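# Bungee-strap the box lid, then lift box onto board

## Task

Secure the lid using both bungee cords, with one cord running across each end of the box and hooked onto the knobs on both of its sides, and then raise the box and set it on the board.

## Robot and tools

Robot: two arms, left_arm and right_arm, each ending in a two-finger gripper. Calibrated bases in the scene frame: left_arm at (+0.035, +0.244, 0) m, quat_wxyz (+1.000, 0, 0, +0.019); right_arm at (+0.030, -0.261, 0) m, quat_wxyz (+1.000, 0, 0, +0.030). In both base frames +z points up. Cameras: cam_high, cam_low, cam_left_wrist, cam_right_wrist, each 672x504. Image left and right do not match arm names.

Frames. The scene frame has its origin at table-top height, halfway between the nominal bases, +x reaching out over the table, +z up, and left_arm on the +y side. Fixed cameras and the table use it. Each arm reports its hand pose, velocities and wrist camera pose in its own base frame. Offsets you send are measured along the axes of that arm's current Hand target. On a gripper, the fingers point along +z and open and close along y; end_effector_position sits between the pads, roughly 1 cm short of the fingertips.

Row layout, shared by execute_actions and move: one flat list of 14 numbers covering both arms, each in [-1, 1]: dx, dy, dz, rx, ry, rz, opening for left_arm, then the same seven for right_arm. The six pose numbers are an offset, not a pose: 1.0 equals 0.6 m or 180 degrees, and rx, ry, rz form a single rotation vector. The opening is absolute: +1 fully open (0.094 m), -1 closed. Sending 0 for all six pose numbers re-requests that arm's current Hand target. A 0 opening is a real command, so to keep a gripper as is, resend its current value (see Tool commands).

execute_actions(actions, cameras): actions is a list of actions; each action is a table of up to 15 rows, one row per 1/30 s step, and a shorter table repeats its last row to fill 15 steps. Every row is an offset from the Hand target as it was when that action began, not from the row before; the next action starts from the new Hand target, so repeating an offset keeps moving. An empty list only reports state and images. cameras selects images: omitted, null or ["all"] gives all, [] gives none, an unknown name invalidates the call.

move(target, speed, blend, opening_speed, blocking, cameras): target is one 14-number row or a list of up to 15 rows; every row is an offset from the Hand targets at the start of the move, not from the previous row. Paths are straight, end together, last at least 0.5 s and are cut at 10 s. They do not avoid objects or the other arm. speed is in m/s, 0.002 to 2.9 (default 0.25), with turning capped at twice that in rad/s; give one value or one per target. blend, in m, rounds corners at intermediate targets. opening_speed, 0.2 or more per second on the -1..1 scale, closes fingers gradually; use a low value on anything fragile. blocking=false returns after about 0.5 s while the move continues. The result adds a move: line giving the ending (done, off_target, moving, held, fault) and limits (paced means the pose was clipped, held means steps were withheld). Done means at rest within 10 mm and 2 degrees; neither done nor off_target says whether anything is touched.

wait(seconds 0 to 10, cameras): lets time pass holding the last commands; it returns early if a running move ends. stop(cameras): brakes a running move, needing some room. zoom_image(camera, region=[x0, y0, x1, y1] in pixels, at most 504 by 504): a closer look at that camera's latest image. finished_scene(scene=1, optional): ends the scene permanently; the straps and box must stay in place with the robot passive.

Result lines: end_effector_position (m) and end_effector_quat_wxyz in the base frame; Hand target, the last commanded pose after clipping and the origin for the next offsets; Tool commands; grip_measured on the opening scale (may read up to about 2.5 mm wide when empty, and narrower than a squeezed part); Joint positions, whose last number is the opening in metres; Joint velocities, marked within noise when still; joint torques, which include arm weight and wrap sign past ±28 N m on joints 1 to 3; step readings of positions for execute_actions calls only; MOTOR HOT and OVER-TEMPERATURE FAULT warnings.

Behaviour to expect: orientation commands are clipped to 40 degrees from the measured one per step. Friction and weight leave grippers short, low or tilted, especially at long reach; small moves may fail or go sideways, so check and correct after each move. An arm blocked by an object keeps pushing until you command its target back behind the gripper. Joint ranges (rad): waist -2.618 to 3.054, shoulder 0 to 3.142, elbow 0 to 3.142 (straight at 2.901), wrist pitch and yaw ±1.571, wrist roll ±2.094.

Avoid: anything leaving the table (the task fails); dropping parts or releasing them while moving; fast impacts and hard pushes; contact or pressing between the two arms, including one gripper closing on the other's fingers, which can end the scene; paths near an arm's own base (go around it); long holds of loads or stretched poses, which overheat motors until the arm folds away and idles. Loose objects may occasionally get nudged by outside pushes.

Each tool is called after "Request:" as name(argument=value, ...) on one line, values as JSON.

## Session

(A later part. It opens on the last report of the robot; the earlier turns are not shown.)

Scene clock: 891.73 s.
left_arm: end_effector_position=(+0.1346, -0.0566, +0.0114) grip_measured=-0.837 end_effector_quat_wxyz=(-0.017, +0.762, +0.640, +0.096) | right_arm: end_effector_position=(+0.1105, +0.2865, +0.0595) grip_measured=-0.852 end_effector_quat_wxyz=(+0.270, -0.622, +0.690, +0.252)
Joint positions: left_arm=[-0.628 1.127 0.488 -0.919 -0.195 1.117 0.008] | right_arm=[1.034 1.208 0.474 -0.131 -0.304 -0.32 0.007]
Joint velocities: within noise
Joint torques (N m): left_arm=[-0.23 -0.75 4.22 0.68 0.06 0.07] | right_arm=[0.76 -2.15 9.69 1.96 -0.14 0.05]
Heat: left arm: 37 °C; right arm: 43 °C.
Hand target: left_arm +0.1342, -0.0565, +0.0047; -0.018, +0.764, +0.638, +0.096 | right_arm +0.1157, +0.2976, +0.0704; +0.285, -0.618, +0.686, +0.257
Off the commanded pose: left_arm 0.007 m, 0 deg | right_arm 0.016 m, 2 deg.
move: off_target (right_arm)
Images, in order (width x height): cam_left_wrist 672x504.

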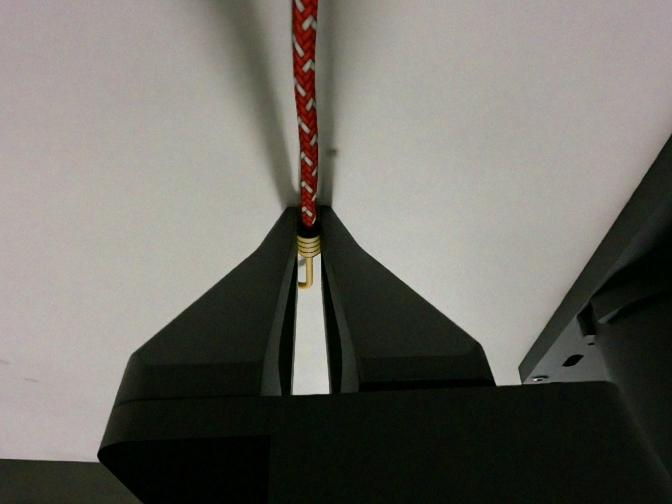

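Request:
move(target=[0.0442,0.0263,-0.2707,0,0,0,-1.0, -0.1925,-0.0042,-0.1955,0,0,0,-1.0], speed=0.15, cameras=["cam_high","cam_left_wrist"])

Scene clock: 907.37 s.
left_arm: end_effector_position=(+0.1338, -0.0559, +0.1617) grip_measured=-0.838 end_effector_quat_wxyz=(-0.008, +0.761, +0.641, +0.098) | right_arm: end_effector_position=(+0.1147, +0.2935, +0.2273) grip_measured=-0.852 end_effector_quat_wxyz=(+0.280, -0.621, +0.686, +0.256)
Joint positions: left_arm=[-0.628 1.051 1.058 -1.546 -0.195 1.117 0.008] | right_arm=[1.034 1.124 1.097 -0.816 -0.304 -0.32 0.007]
Joint velocities: within noise
Joint torques (N m): left_arm=[-0.2 -1.92 8.25 0.23 0.12 0.17] | right_arm=[-0.47 -2.02 10.02 1.74 -0.23 -0.06]
Heat: left arm: 37 °C; right arm: 44 °C.
Hand target: left_arm +0.1339, -0.0580, +0.1701; -0.018, +0.764, +0.638, +0.096 | right_arm +0.1183, +0.2956, +0.2351; +0.285, -0.618, +0.686, +0.257
Off the commanded pose: left_arm 0.009 m, 1 deg | right_arm 0.009 m, 1 deg.
joint sent to its limit (left arm) — joint 4 (wrist pitch), lower limit. The joint targets still meet the commanded pose.
move: done
Images, in order (width x height): cam_high 672x504, cam_left_wrist 672x504.

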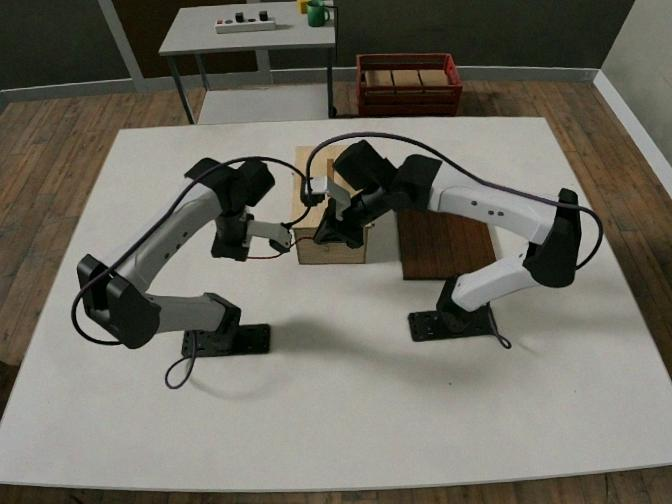

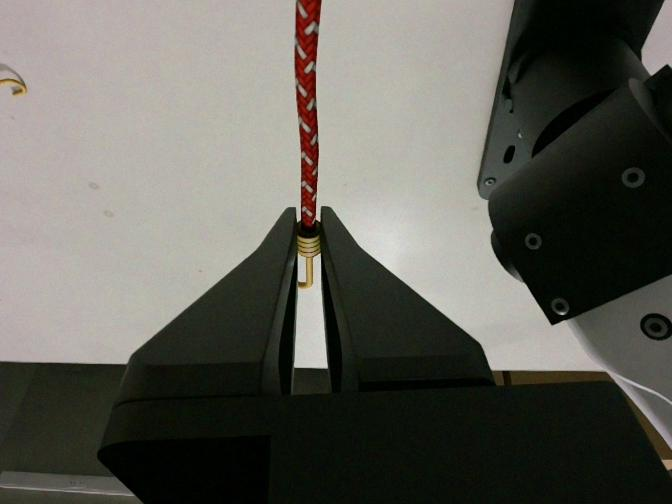

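Request:
move(target=[-0.0387,0.1197,0.0645,0.0020,-0.2689,-0.1115,-1.0, 0.0048,-0.1863,-0.0165,0.0189,-0.1387,0.0120,-1.0], speed=0.25, cameras=["cam_high","cam_left_wrist","cam_right_wrist"])

Scene clock: 914.80 s.
left_arm: end_effector_position=(+0.2045, -0.0866, +0.1374) grip_measured=-0.838 end_effector_quat_wxyz=(+0.251, +0.616, +0.714, -0.218) | right_arm: end_effector_position=(+0.2278, +0.2750, +0.2455) grip_measured=-0.852 end_effector_quat_wxyz=(+0.445, -0.530, +0.624, +0.363)
Joint positions: left_arm=[0.107 1.248 0.934 -1.226 0.678 1.519 0.008] | right_arm=[0.529 1.156 0.856 -0.208 -0.792 -0.397 0.007]
Joint velocities: within noise
Joint torques (N m): left_arm=[0.39 -2.61 5.2 0.45 0.87 0.22] | right_arm=[-0.27 -2.73 6.26 2.14 -0.38 0.04]
Heat: left arm: 38 °C; right arm: 44 °C.
Hand target: left_arm +0.2051, -0.0880, +0.1351; +0.258, +0.616, +0.709, -0.224 | right_arm +0.2286, +0.2749, +0.2397; +0.440, -0.526, +0.627, +0.370
Off the commanded pose: left_arm 0.003 m, 1 deg | right_arm 0.006 m, 1 deg.
move: done
Images, in order (width x height): cam_high 672x504, cam_left_wrist 672x504, cam_right_wrist 672x504.

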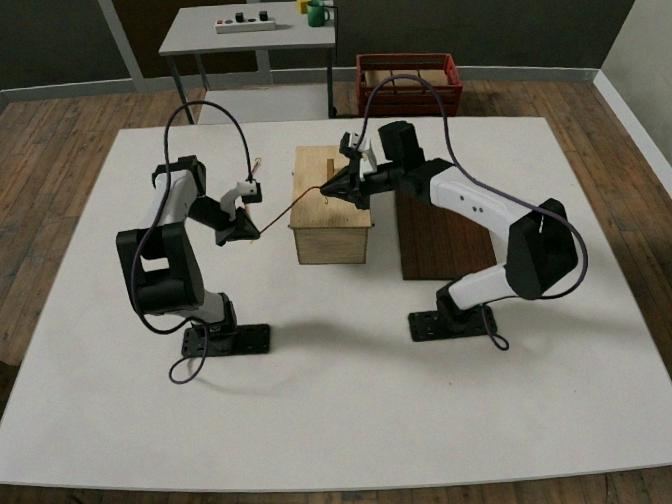

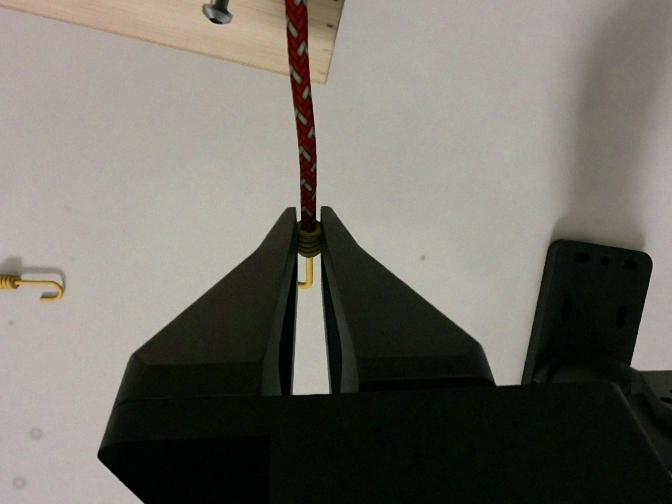

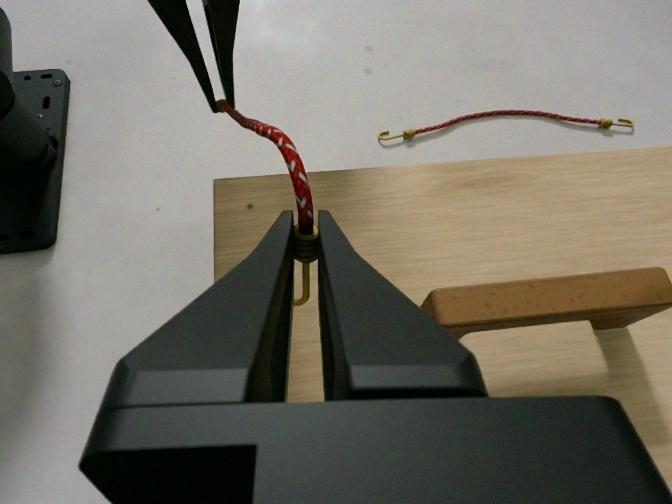

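Request:
move(target=[-0.0555,0.0077,0.0142,0,-0.1944,0,-1.0, 0,0,0,0,0,0,-1.0], speed=0.2, cameras=["cam_high","cam_low","cam_left_wrist"])

Request:
zoom_image(camera="cam_low", region=[330, 215, 440, 297])

Request:
zoom_image(camera="cam_left_wrist", region=[180, 130, 380, 310])

Scene clock: 921.67 s.
left_arm: end_effector_position=(+0.2143, -0.1173, +0.1485) grip_measured=-0.838 end_effector_quat_wxyz=(+0.451, +0.528, +0.603, -0.392) | right_arm: end_effector_position=(+0.2279, +0.2752, +0.2458) grip_measured=-0.852 end_effector_quat_wxyz=(+0.445, -0.530, +0.624, +0.363)
Joint positions: left_arm=[0.235 1.468 0.784 -1.207 1.265 1.908 0.008] | right_arm=[0.529 1.156 0.856 -0.206 -0.793 -0.395 0.007]
Joint velocities: within noise
Joint torques (N m): left_arm=[0.25 -3.4 4.74 -0.39 1 0.26] | right_arm=[-0.25 -2.74 6.24 2.2 -0.37 0.04]
Heat: left arm: 37 °C; right arm: 44 °C.
Hand target: left_arm +0.2140, -0.1181, +0.1500; +0.460, +0.521, +0.599, -0.399 | right_arm +0.2286, +0.2749, +0.2397; +0.439, -0.526, +0.627, +0.370
Off the commanded pose: left_arm 0.002 m, 2 deg | right_arm 0.006 m, 1 deg.
move: done
Images, in order (width x height): cam_high 672x504, cam_low 672x504, cam_left_wrist 672x504.

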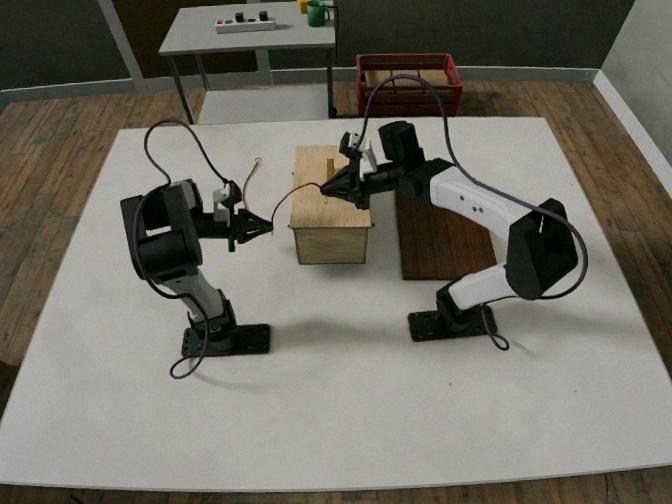

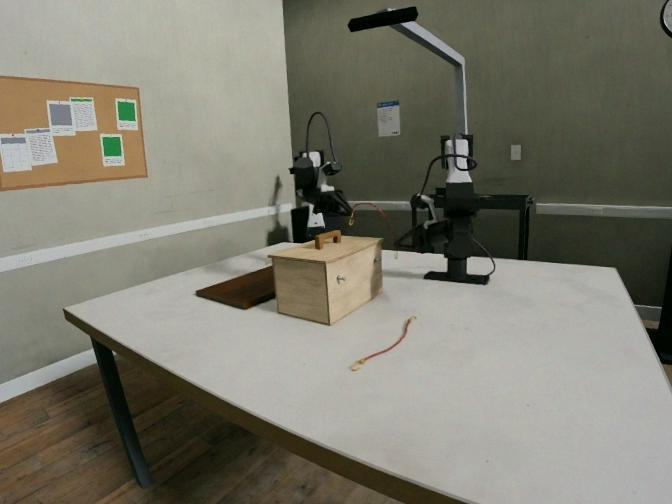

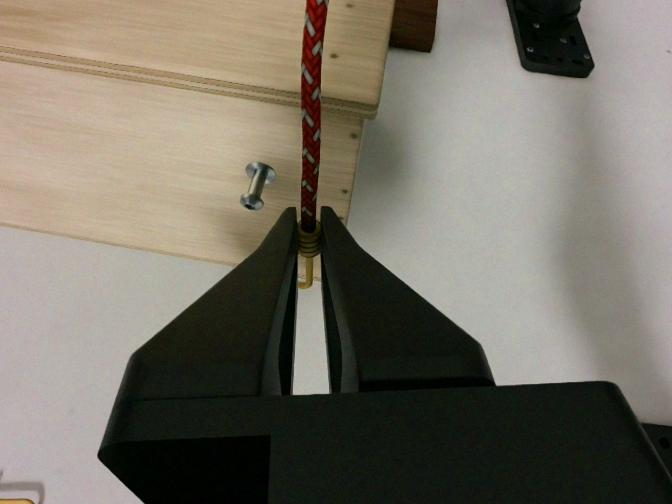

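Scaled by 4.582.

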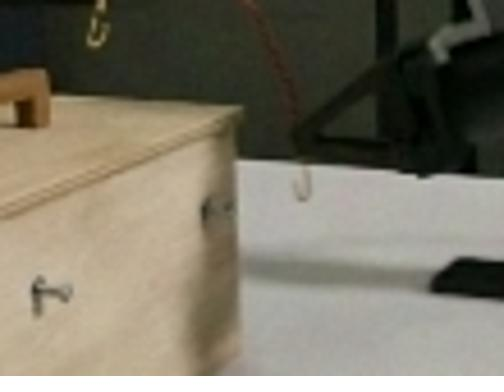

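Scaled by 2.520.

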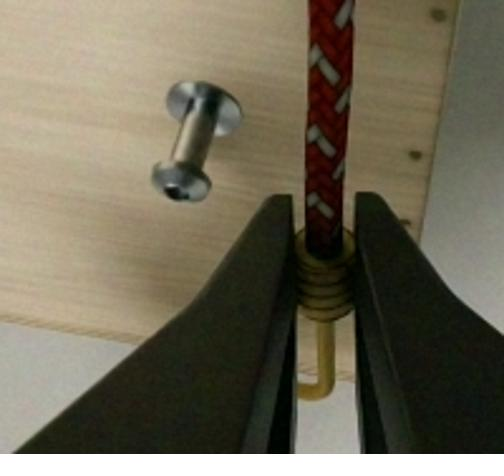

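Request:
move(target=[0.0262,0.0032,0.0283,0.0054,-0.0278,0.0014,-1.0, 0,0,0,0,0,0,-1.0], speed=0.1, cameras=["cam_low","cam_left_wrist"])

Request:
zoom_image(camera="cam_low", region=[350, 235, 410, 280])

Request:
zoom_image(camera="cam_left_wrist", region=[200, 150, 360, 300])

Scene clock: 929.27 s.
left_arm: end_effector_position=(+0.2184, -0.1274, +0.1296) grip_measured=-0.838 end_effector_quat_wxyz=(+0.472, +0.510, +0.582, -0.423) | right_arm: end_effector_position=(+0.2279, +0.2752, +0.2459) grip_measured=-0.852 end_effector_quat_wxyz=(+0.445, -0.530, +0.624, +0.363)
Joint positions: left_arm=[0.198 1.579 0.727 -1.087 1.357 1.936 0.008] | right_arm=[0.529 1.156 0.856 -0.205 -0.793 -0.395 0.007]
Joint velocities: within noise
Joint torques (N m): left_arm=[-0.61 -4.29 3.85 -0.19 1 0.18] | right_arm=[-0.27 -2.74 6.23 2.21 -0.37 0.03]
Heat: left arm: 37 °C; right arm: 43 °C.
Hand target: left_arm +0.2177, -0.1300, +0.1305; +0.482, +0.508, +0.574, -0.425 | right_arm +0.2286, +0.2749, +0.2397; +0.440, -0.526, +0.627, +0.370
Off the commanded pose: left_arm 0.003 m, 2 deg | right_arm 0.006 m, 1 deg.
move: done
Images, in order (width x height): cam_low 672x504, cam_left_wrist 672x504.

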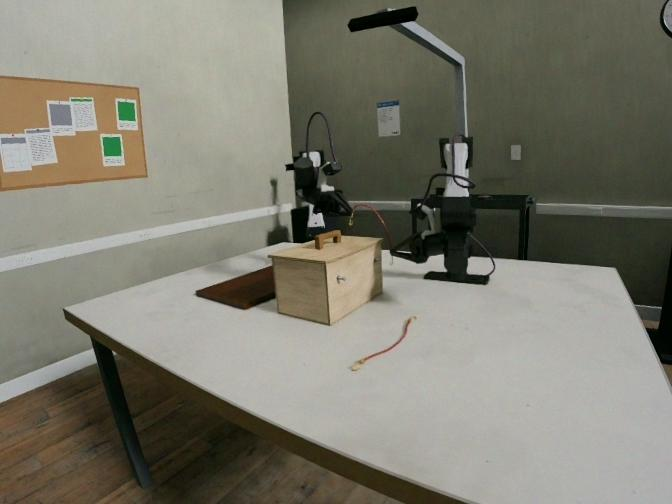

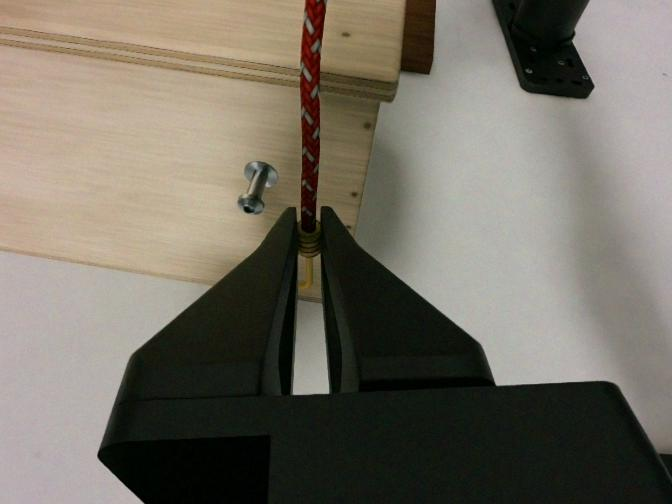

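Scaled by 8.400.

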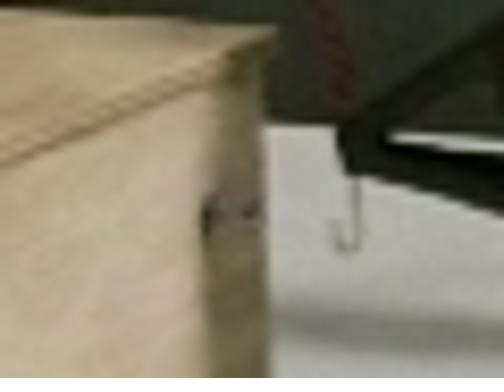

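Scaled by 3.150.

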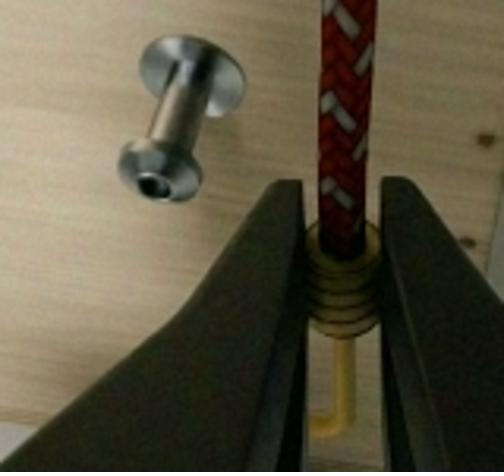

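Request:
move(target=[-0.0082,-0.0052,0.0453,0.0109,0,0.0019,-1.0, 0,0,0,0,0,0,-1.0], speed=0.05, cameras=["cam_low","cam_left_wrist"])

Request:
zoom_image(camera="cam_low", region=[350, 235, 410, 280])

Request:
zoom_image(camera="cam_left_wrist", region=[200, 150, 360, 300])

Scene clock: 936.00 s.
left_arm: end_effector_position=(+0.2208, -0.1554, +0.1269) grip_measured=-0.838 end_effector_quat_wxyz=(+0.464, +0.514, +0.575, -0.435) | right_arm: end_effector_position=(+0.2279, +0.2752, +0.2459) grip_measured=-0.852 end_effector_quat_wxyz=(+0.445, -0.530, +0.624, +0.363)
Joint positions: left_arm=[0.061 1.45 0.608 -0.592 1.378 1.407 0.008] | right_arm=[0.529 1.156 0.856 -0.205 -0.793 -0.395 0.007]
Joint velocities: within noise
Joint torques (N m): left_arm=[-0.58 -5.56 4.59 0.64 0.97 0.06] | right_arm=[-0.27 -2.73 6.24 2.21 -0.37 0.03]
Heat: left arm: 37 °C; right arm: 42 °C.
Hand target: left_arm +0.2179, -0.1578, +0.1305; +0.474, +0.518, +0.565, -0.433 | right_arm +0.2286, +0.2749, +0.2397; +0.440, -0.526, +0.627, +0.370
Off the commanded pose: left_arm 0.005 m, 2 deg | right_arm 0.006 m, 1 deg.
move: done
Images, in order (width x height): cam_low 672x504, cam_left_wrist 672x504.

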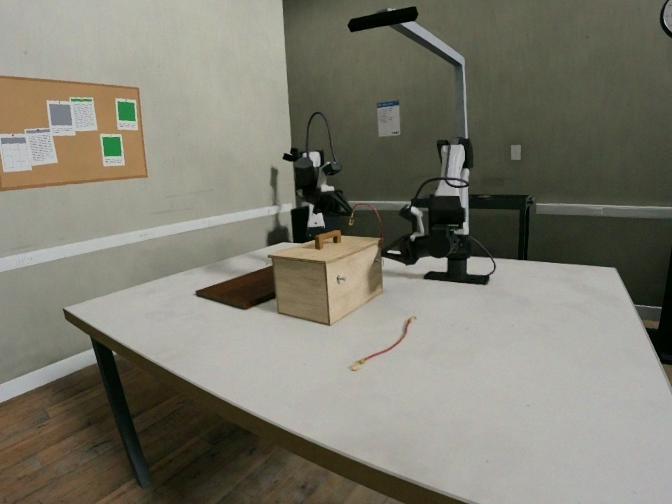

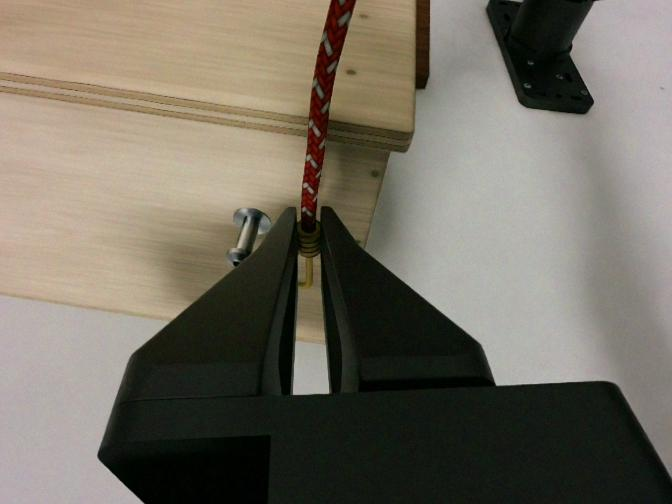

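Scaled by 8.400.

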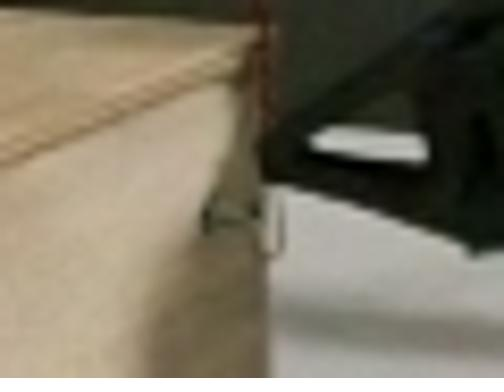

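Scaled by 3.150.

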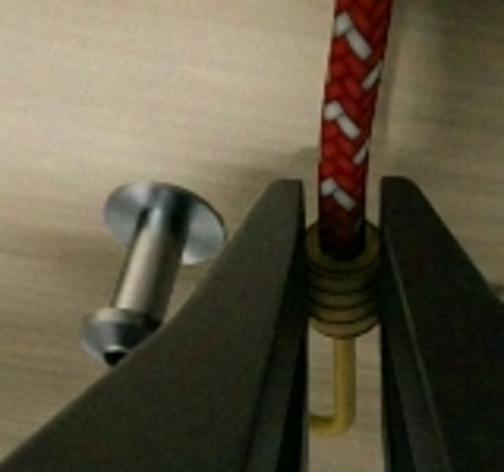

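Request:
move(target=[-0.0097,0.0285,0.0065,0,0,0,-1.0, 0,0,0,0,0,0,-1.0], speed=0.03, cameras=["cam_low","cam_left_wrist"])

Request:
zoom_image(camera="cam_low", region=[350, 235, 410, 280])

Request:
zoom_image(camera="cam_left_wrist", region=[200, 150, 360, 300])

Scene clock: 945.93 s.
left_arm: end_effector_position=(+0.2298, -0.1590, +0.1291) grip_measured=-0.838 end_effector_quat_wxyz=(+0.464, +0.509, +0.578, -0.438) | right_arm: end_effector_position=(+0.2279, +0.2752, +0.2459) grip_measured=-0.852 end_effector_quat_wxyz=(+0.445, -0.530, +0.624, +0.363)
Joint positions: left_arm=[0.043 1.45 0.608 -0.477 1.378 1.279 0.008] | right_arm=[0.529 1.156 0.856 -0.205 -0.793 -0.394 0.007]
Joint velocities: within noise
Joint torques (N m): left_arm=[-0.66 -3.93 7.42 0.9 0.9 0.09] | right_arm=[-0.27 -2.74 6.24 2.21 -0.37 0.03]
Heat: left arm: 37 °C; right arm: 42 °C.
Hand target: left_arm +0.2354, -0.1611, +0.1356; +0.474, +0.518, +0.565, -0.433 | right_arm +0.2286, +0.2749, +0.2397; +0.440, -0.526, +0.627, +0.370
Off the commanded pose: left_arm 0.009 m, 2 deg | right_arm 0.006 m, 1 deg.
move: done
Images, in order (width x height): cam_low 672x504, cam_left_wrist 672x504.

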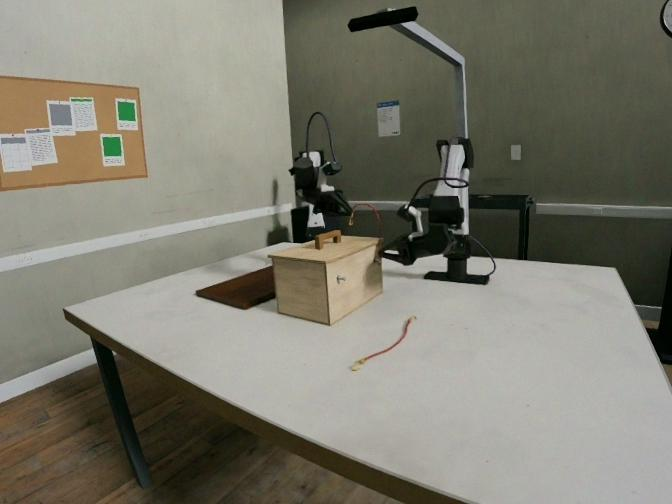

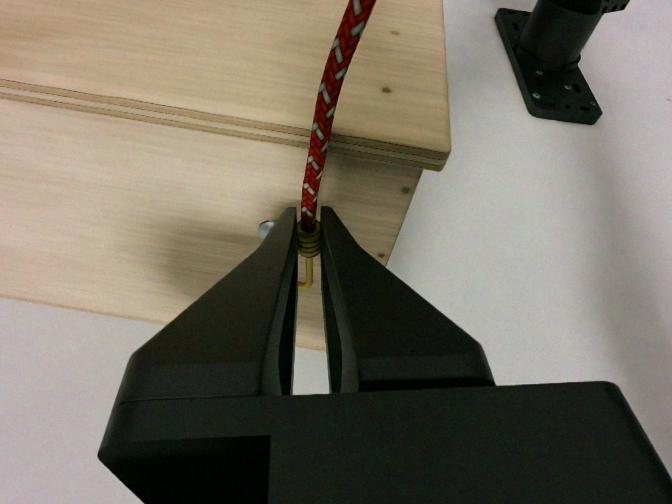

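Scaled by 8.400.

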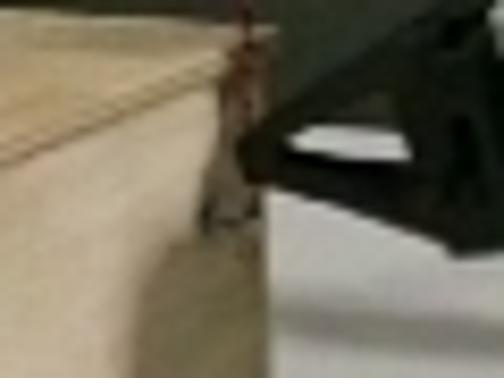

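Scaled by 3.150.

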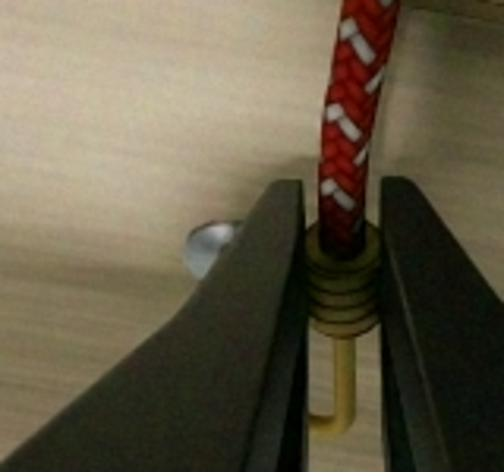

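Request:
move(target=[0.0025,0.0090,0.0012,0,0,0,-1.0, 0,0,0,0,0,0,-1.0], speed=0.03, cameras=["cam_low","cam_left_wrist"])

Request:
zoom_image(camera="cam_low", region=[350, 235, 410, 280])

Scene clock: 950.70 s.
left_arm: end_effector_position=(+0.2317, -0.1589, +0.1255) grip_measured=-0.838 end_effector_quat_wxyz=(+0.461, +0.506, +0.580, -0.440) | right_arm: end_effector_position=(+0.2279, +0.2752, +0.2459) grip_measured=-0.852 end_effector_quat_wxyz=(+0.445, -0.530, +0.624, +0.363)
Joint positions: left_arm=[0.043 1.47 0.608 -0.461 1.378 1.273 0.008] | right_arm=[0.529 1.156 0.856 -0.205 -0.793 -0.394 0.007]
Joint velocities: within noise
Joint torques (N m): left_arm=[-0.68 -3.7 8.42 0.85 0.91 0.06] | right_arm=[-0.25 -2.73 6.24 2.21 -0.37 0.03]
Heat: left arm: 37 °C; right arm: 42 °C.
Hand target: left_arm +0.2408, -0.1611, +0.1340; +0.474, +0.518, +0.565, -0.433 | right_arm +0.2286, +0.2749, +0.2397; +0.440, -0.526, +0.627, +0.370
Off the commanded pose: left_arm 0.013 m, 3 deg | right_arm 0.006 m, 1 deg.
move: off_target (left_arm)
Images, in order (width x height): cam_low 672x504, cam_left_wrist 672x504.

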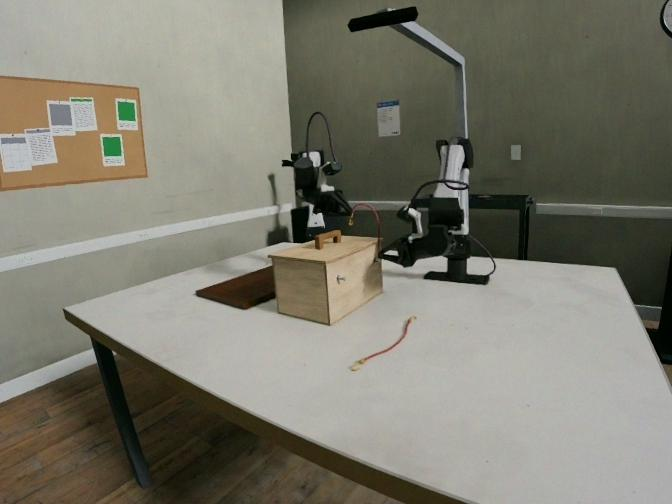

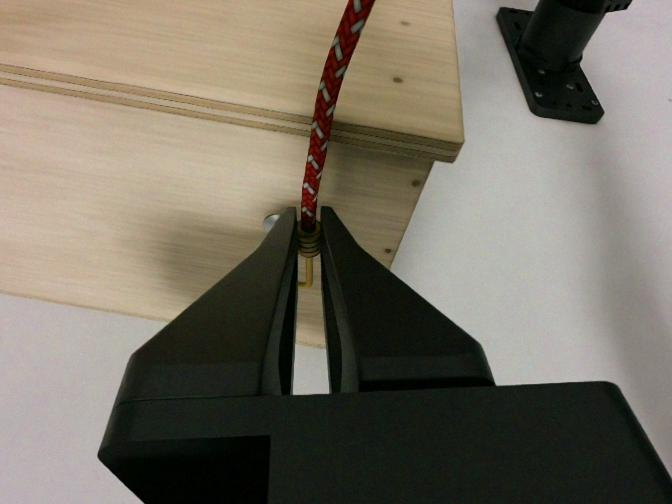

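Scaled by 8.400.

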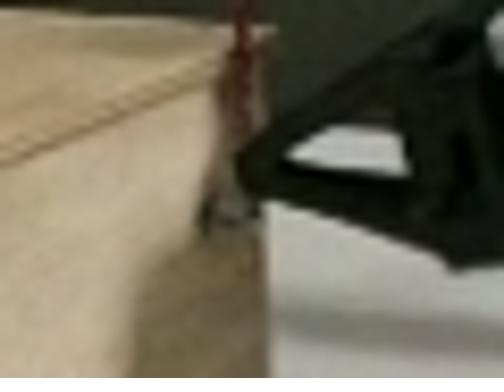

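Request:
move(target=[[0.0362,-0.0038,0.0060,0,0,0,-1.0, 0,0,0,0,0,0,-1.0],[-0.0008,-0.0038,-0.0005,0,0,0,-1.0, 0,0,0,0,0,0,-1.0]], speed=0.06, cameras=["cam_low","cam_left_wrist"])

Request:
zoom_image(camera="cam_low", region=[350, 235, 410, 280])

Scene clock: 956.83 s.
left_arm: end_effector_position=(+0.2338, -0.1597, +0.1259) grip_measured=-0.839 end_effector_quat_wxyz=(+0.466, +0.506, +0.575, -0.444) | right_arm: end_effector_position=(+0.2279, +0.2752, +0.2459) grip_measured=-0.852 end_effector_quat_wxyz=(+0.445, -0.530, +0.624, +0.363)
Joint positions: left_arm=[0.041 1.483 0.608 -0.433 1.392 1.264 0.008] | right_arm=[0.529 1.156 0.856 -0.205 -0.793 -0.394 0.007]
Joint velocities: within noise
Joint torques (N m): left_arm=[-0.61 -5.83 7.61 0.63 0.75 0.09] | right_arm=[-0.25 -2.73 6.24 2.21 -0.38 0.03]
Heat: left arm: 38 °C; right arm: 42 °C.
Hand target: left_arm +0.2385, -0.1611, +0.1345; +0.474, +0.518, +0.565, -0.434 | right_arm +0.2286, +0.2749, +0.2397; +0.440, -0.526, +0.627, +0.370
Off the commanded pose: left_arm 0.010 m, 2 deg | right_arm 0.006 m, 1 deg.
move: done
Images, in order (width x height): cam_low 672x504, cam_left_wrist 672x504.

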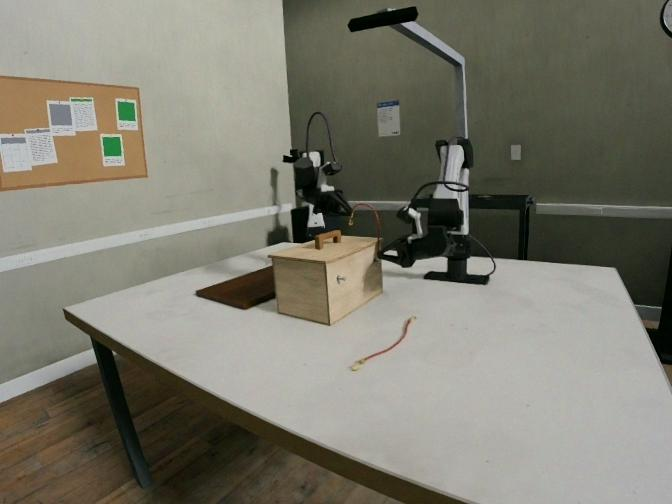

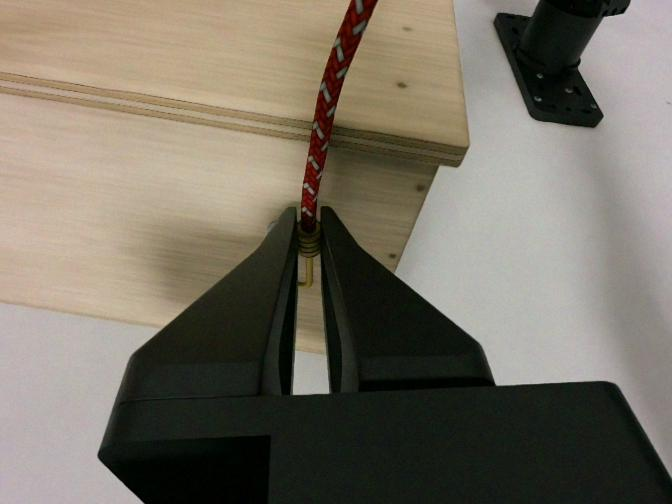

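Scaled by 8.400.

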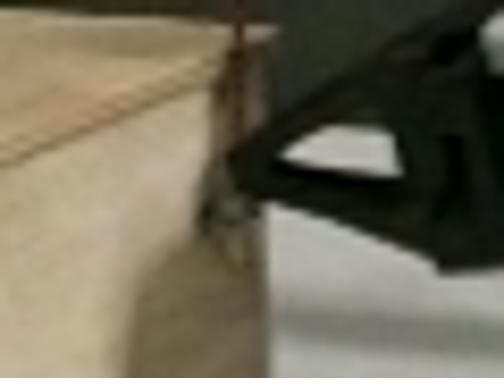

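Request:
move(target=[[0.0200,0.0092,0.0035,0,0,0,-1.0, 0,0,0,0,0,0,-1.0],[-0.0033,0.0092,-0.0006,0,0,0,-1.0, 0,0,0,0,0,0,-1.0]], speed=0.06, cameras=["cam_low","cam_left_wrist"])

Request:
zoom_image(camera="cam_low", region=[350, 235, 410, 280])

Scene clock: 960.53 s.
left_arm: end_effector_position=(+0.2381, -0.1595, +0.1267) grip_measured=-0.839 end_effector_quat_wxyz=(+0.463, +0.504, +0.577, -0.446) | right_arm: end_effector_position=(+0.2279, +0.2752, +0.2459) grip_measured=-0.852 end_effector_quat_wxyz=(+0.445, -0.530, +0.624, +0.363)
Joint positions: left_arm=[0.041 1.501 0.629 -0.444 1.392 1.263 0.008] | right_arm=[0.529 1.156 0.856 -0.205 -0.793 -0.394 0.007]
Joint velocities: within noise
Joint torques (N m): left_arm=[-0.49 -6.04 7.98 0.6 0.76 0.12] | right_arm=[-0.27 -2.73 6.24 2.21 -0.37 0.03]
Heat: left arm: 38 °C; right arm: 42 °C.
Hand target: left_arm +0.2440, -0.1606, +0.1366; +0.474, +0.518, +0.565, -0.433 | right_arm +0.2286, +0.2749, +0.2397; +0.440, -0.526, +0.627, +0.370
Off the commanded pose: left_arm 0.012 m, 3 deg | right_arm 0.006 m, 1 deg.
move: off_target (left_arm)
Images, in order (width x height): cam_low 672x504, cam_left_wrist 672x504.

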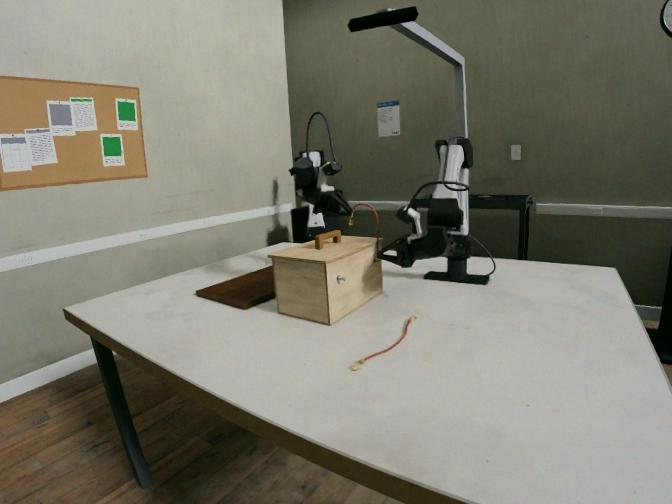

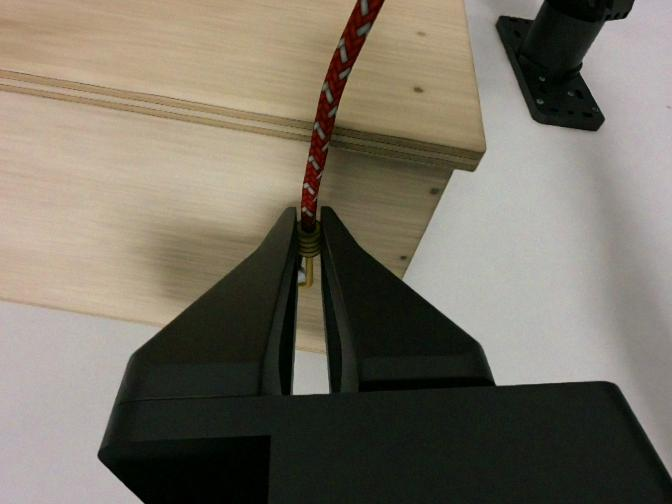

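Scaled by 8.400.

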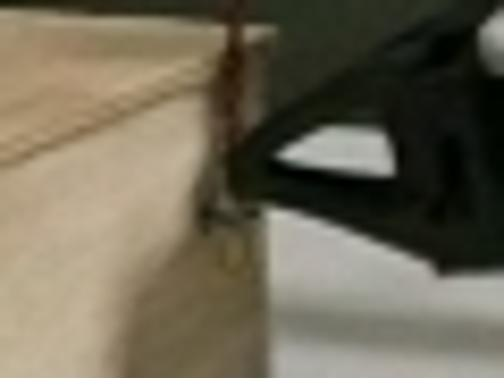

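Request:
zoom_image(camera="cam_left_wrist", region=[270, 200, 350, 310])

Scaled by 4.582.

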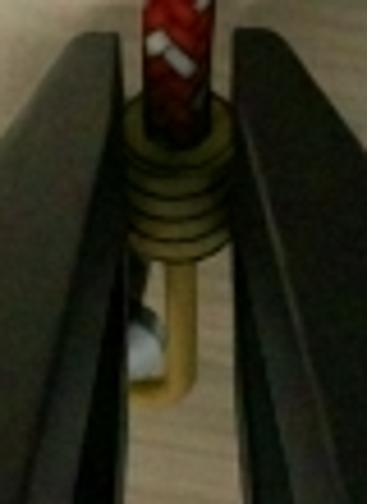

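Request:
move(target=[-0.0164,0,-0.0029,0,0,0,-1.0, 0,0,0,0,0,0,-1.0], speed=0.03, cameras=["cam_low","cam_left_wrist"])

Request:
zoom_image(camera="cam_left_wrist", region=[270, 200, 350, 310])

Request:
zoom_image(camera="cam_low", region=[350, 235, 410, 280])

Scene clock: 968.70 s.
left_arm: end_effector_position=(+0.2383, -0.1595, +0.1357) grip_measured=-0.839 end_effector_quat_wxyz=(+0.463, +0.503, +0.578, -0.446) | right_arm: end_effector_position=(+0.2279, +0.2752, +0.2459) grip_measured=-0.852 end_effector_quat_wxyz=(+0.445, -0.530, +0.624, +0.363)
Joint positions: left_arm=[0.041 1.476 0.651 -0.494 1.39 1.263 0.008] | right_arm=[0.529 1.156 0.856 -0.205 -0.793 -0.394 0.007]
Joint velocities: within noise
Joint torques (N m): left_arm=[-0.49 -6.01 8.24 0.62 0.76 0.12] | right_arm=[-0.27 -2.73 6.26 2.21 -0.37 0.03]
Heat: left arm: 38 °C; right arm: 42 °C.
Hand target: left_arm +0.2440, -0.1606, +0.1465; +0.474, +0.518, +0.565, -0.433 | right_arm +0.2286, +0.2749, +0.2397; +0.440, -0.526, +0.627, +0.370
Off the commanded pose: left_arm 0.012 m, 3 deg | right_arm 0.006 m, 1 deg.
move: off_target (left_arm)
Images, in order (width x height): cam_low 672x504, cam_left_wrist 672x504.

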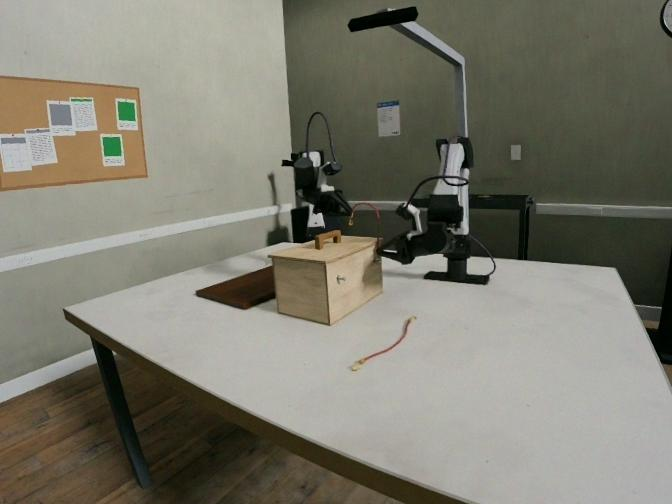

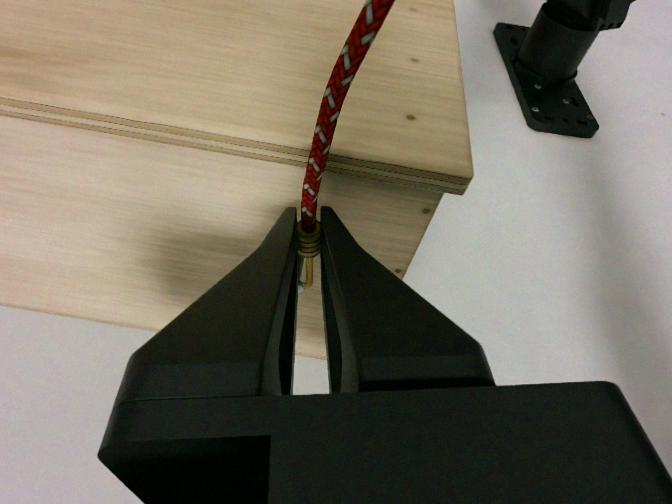

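Scaled by 4.582.

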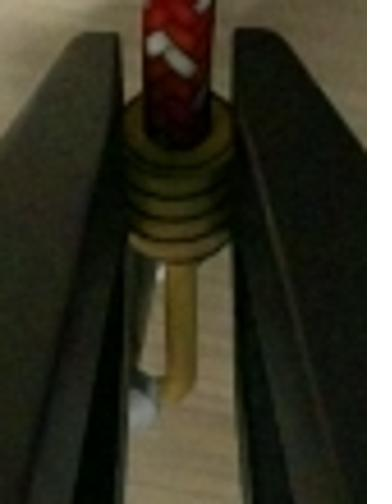

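Scaled by 8.400.

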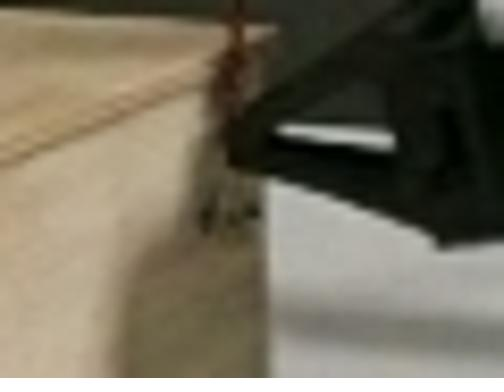

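Request:
move(target=[-0.0115,0,-0.0020,0,0,0,-1.0, 0,0,0,0,0,0,-1.0], speed=0.03, cameras=["cam_left_wrist"])

Request:
zoom_image(camera="cam_left_wrist", region=[270, 200, 350, 310])

Scene clock: 979.23 s.
left_arm: end_effector_position=(+0.2388, -0.1593, +0.1413) grip_measured=-0.839 end_effector_quat_wxyz=(+0.461, +0.504, +0.579, -0.445) | right_arm: end_effector_position=(+0.2279, +0.2752, +0.2459) grip_measured=-0.852 end_effector_quat_wxyz=(+0.445, -0.530, +0.624, +0.363)
Joint positions: left_arm=[0.041 1.461 0.669 -0.527 1.386 1.263 0.008] | right_arm=[0.529 1.156 0.856 -0.205 -0.793 -0.394 0.007]
Joint velocities: within noise
Joint torques (N m): left_arm=[-0.42 -6.05 8.42 0.62 0.83 0.13] | right_arm=[-0.27 -2.74 6.26 2.21 -0.37 0.03]
Heat: left arm: 39 °C; right arm: 43 °C.
Hand target: left_arm +0.2440, -0.1606, +0.1536; +0.475, +0.518, +0.565, -0.433 | right_arm +0.2286, +0.2749, +0.2397; +0.440, -0.526, +0.627, +0.370
Off the commanded pose: left_arm 0.013 m, 3 deg | right_arm 0.006 m, 1 deg.
move: off_target (left_arm)
Images, in order (width x height): cam_left_wrist 672x504.

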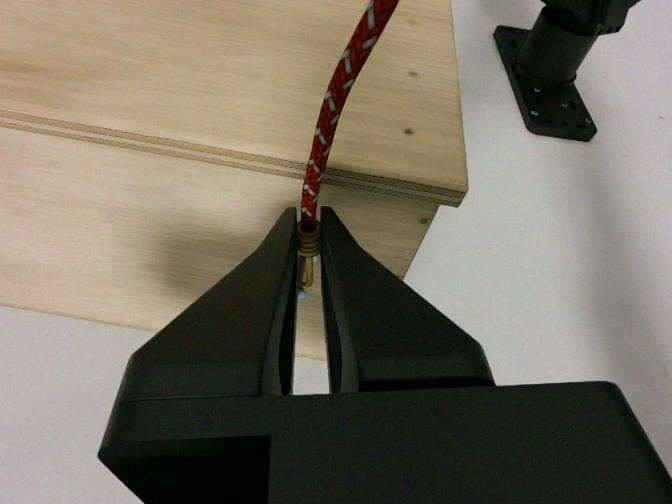

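Scaled by 4.582.

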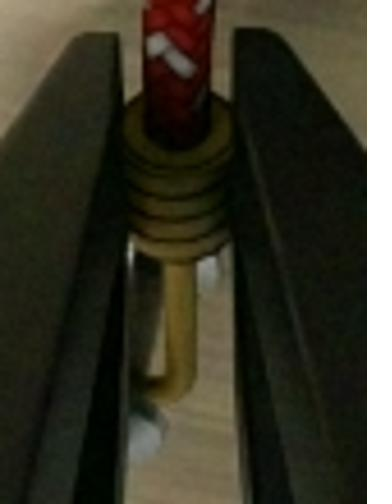

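Request:
move(target=[-0.0066,0,-0.0012,0,0,0,-1.0, 0,0,0,0,0,0,-1.0], speed=0.03, cameras=["cam_left_wrist","cam_low"])

Request:
zoom_image(camera="cam_left_wrist", region=[270, 200, 350, 310])

Request:
zoom_image(camera="cam_low", region=[350, 235, 410, 280])

Scene clock: 983.93 s.
left_arm: end_effector_position=(+0.2392, -0.1588, +0.1417) grip_measured=-0.839 end_effector_quat_wxyz=(+0.456, +0.504, +0.585, -0.442) | right_arm: end_effector_position=(+0.2279, +0.2752, +0.2459) grip_measured=-0.852 end_effector_quat_wxyz=(+0.445, -0.530, +0.624, +0.363)
Joint positions: left_arm=[0.041 1.456 0.678 -0.548 1.371 1.263 0.008] | right_arm=[0.529 1.156 0.856 -0.205 -0.793 -0.394 0.007]
Joint velocities: within noise
Joint torques (N m): left_arm=[-0.51 -6.31 8.66 0.6 0.98 0.17] | right_arm=[-0.27 -2.74 6.23 2.21 -0.37 0.03]
Heat: left arm: 39 °C; right arm: 43 °C.
Hand target: left_arm +0.2440, -0.1606, +0.1576; +0.474, +0.518, +0.565, -0.433 | right_arm +0.2286, +0.2749, +0.2397; +0.440, -0.526, +0.627, +0.370
Off the commanded pose: left_arm 0.017 m, 4 deg | right_arm 0.006 m, 1 deg.
move: off_target (left_arm)
Images, in order (width x height): cam_low 672x504, cam_left_wrist 672x504.

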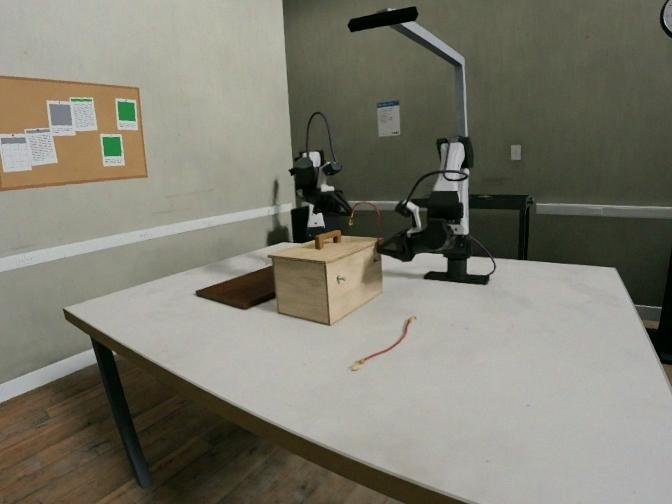

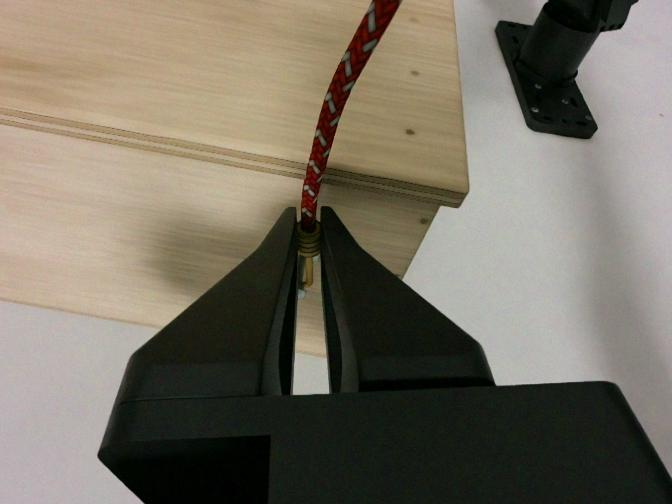

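Scaled by 4.582.

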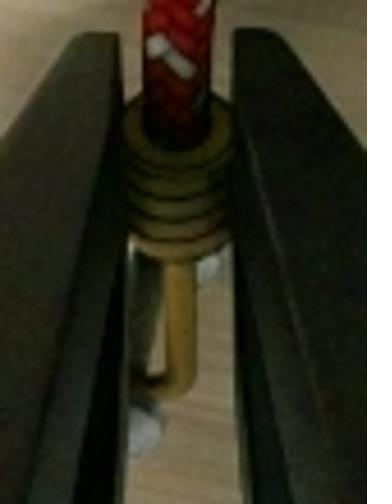

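Scaled by 8.400.

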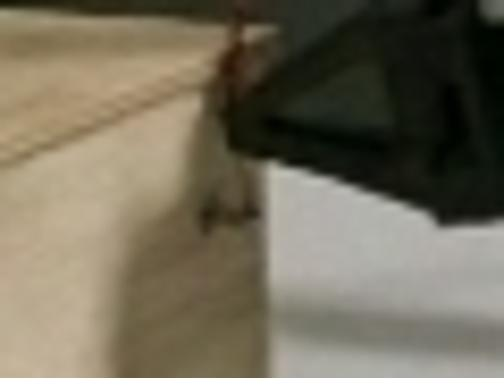

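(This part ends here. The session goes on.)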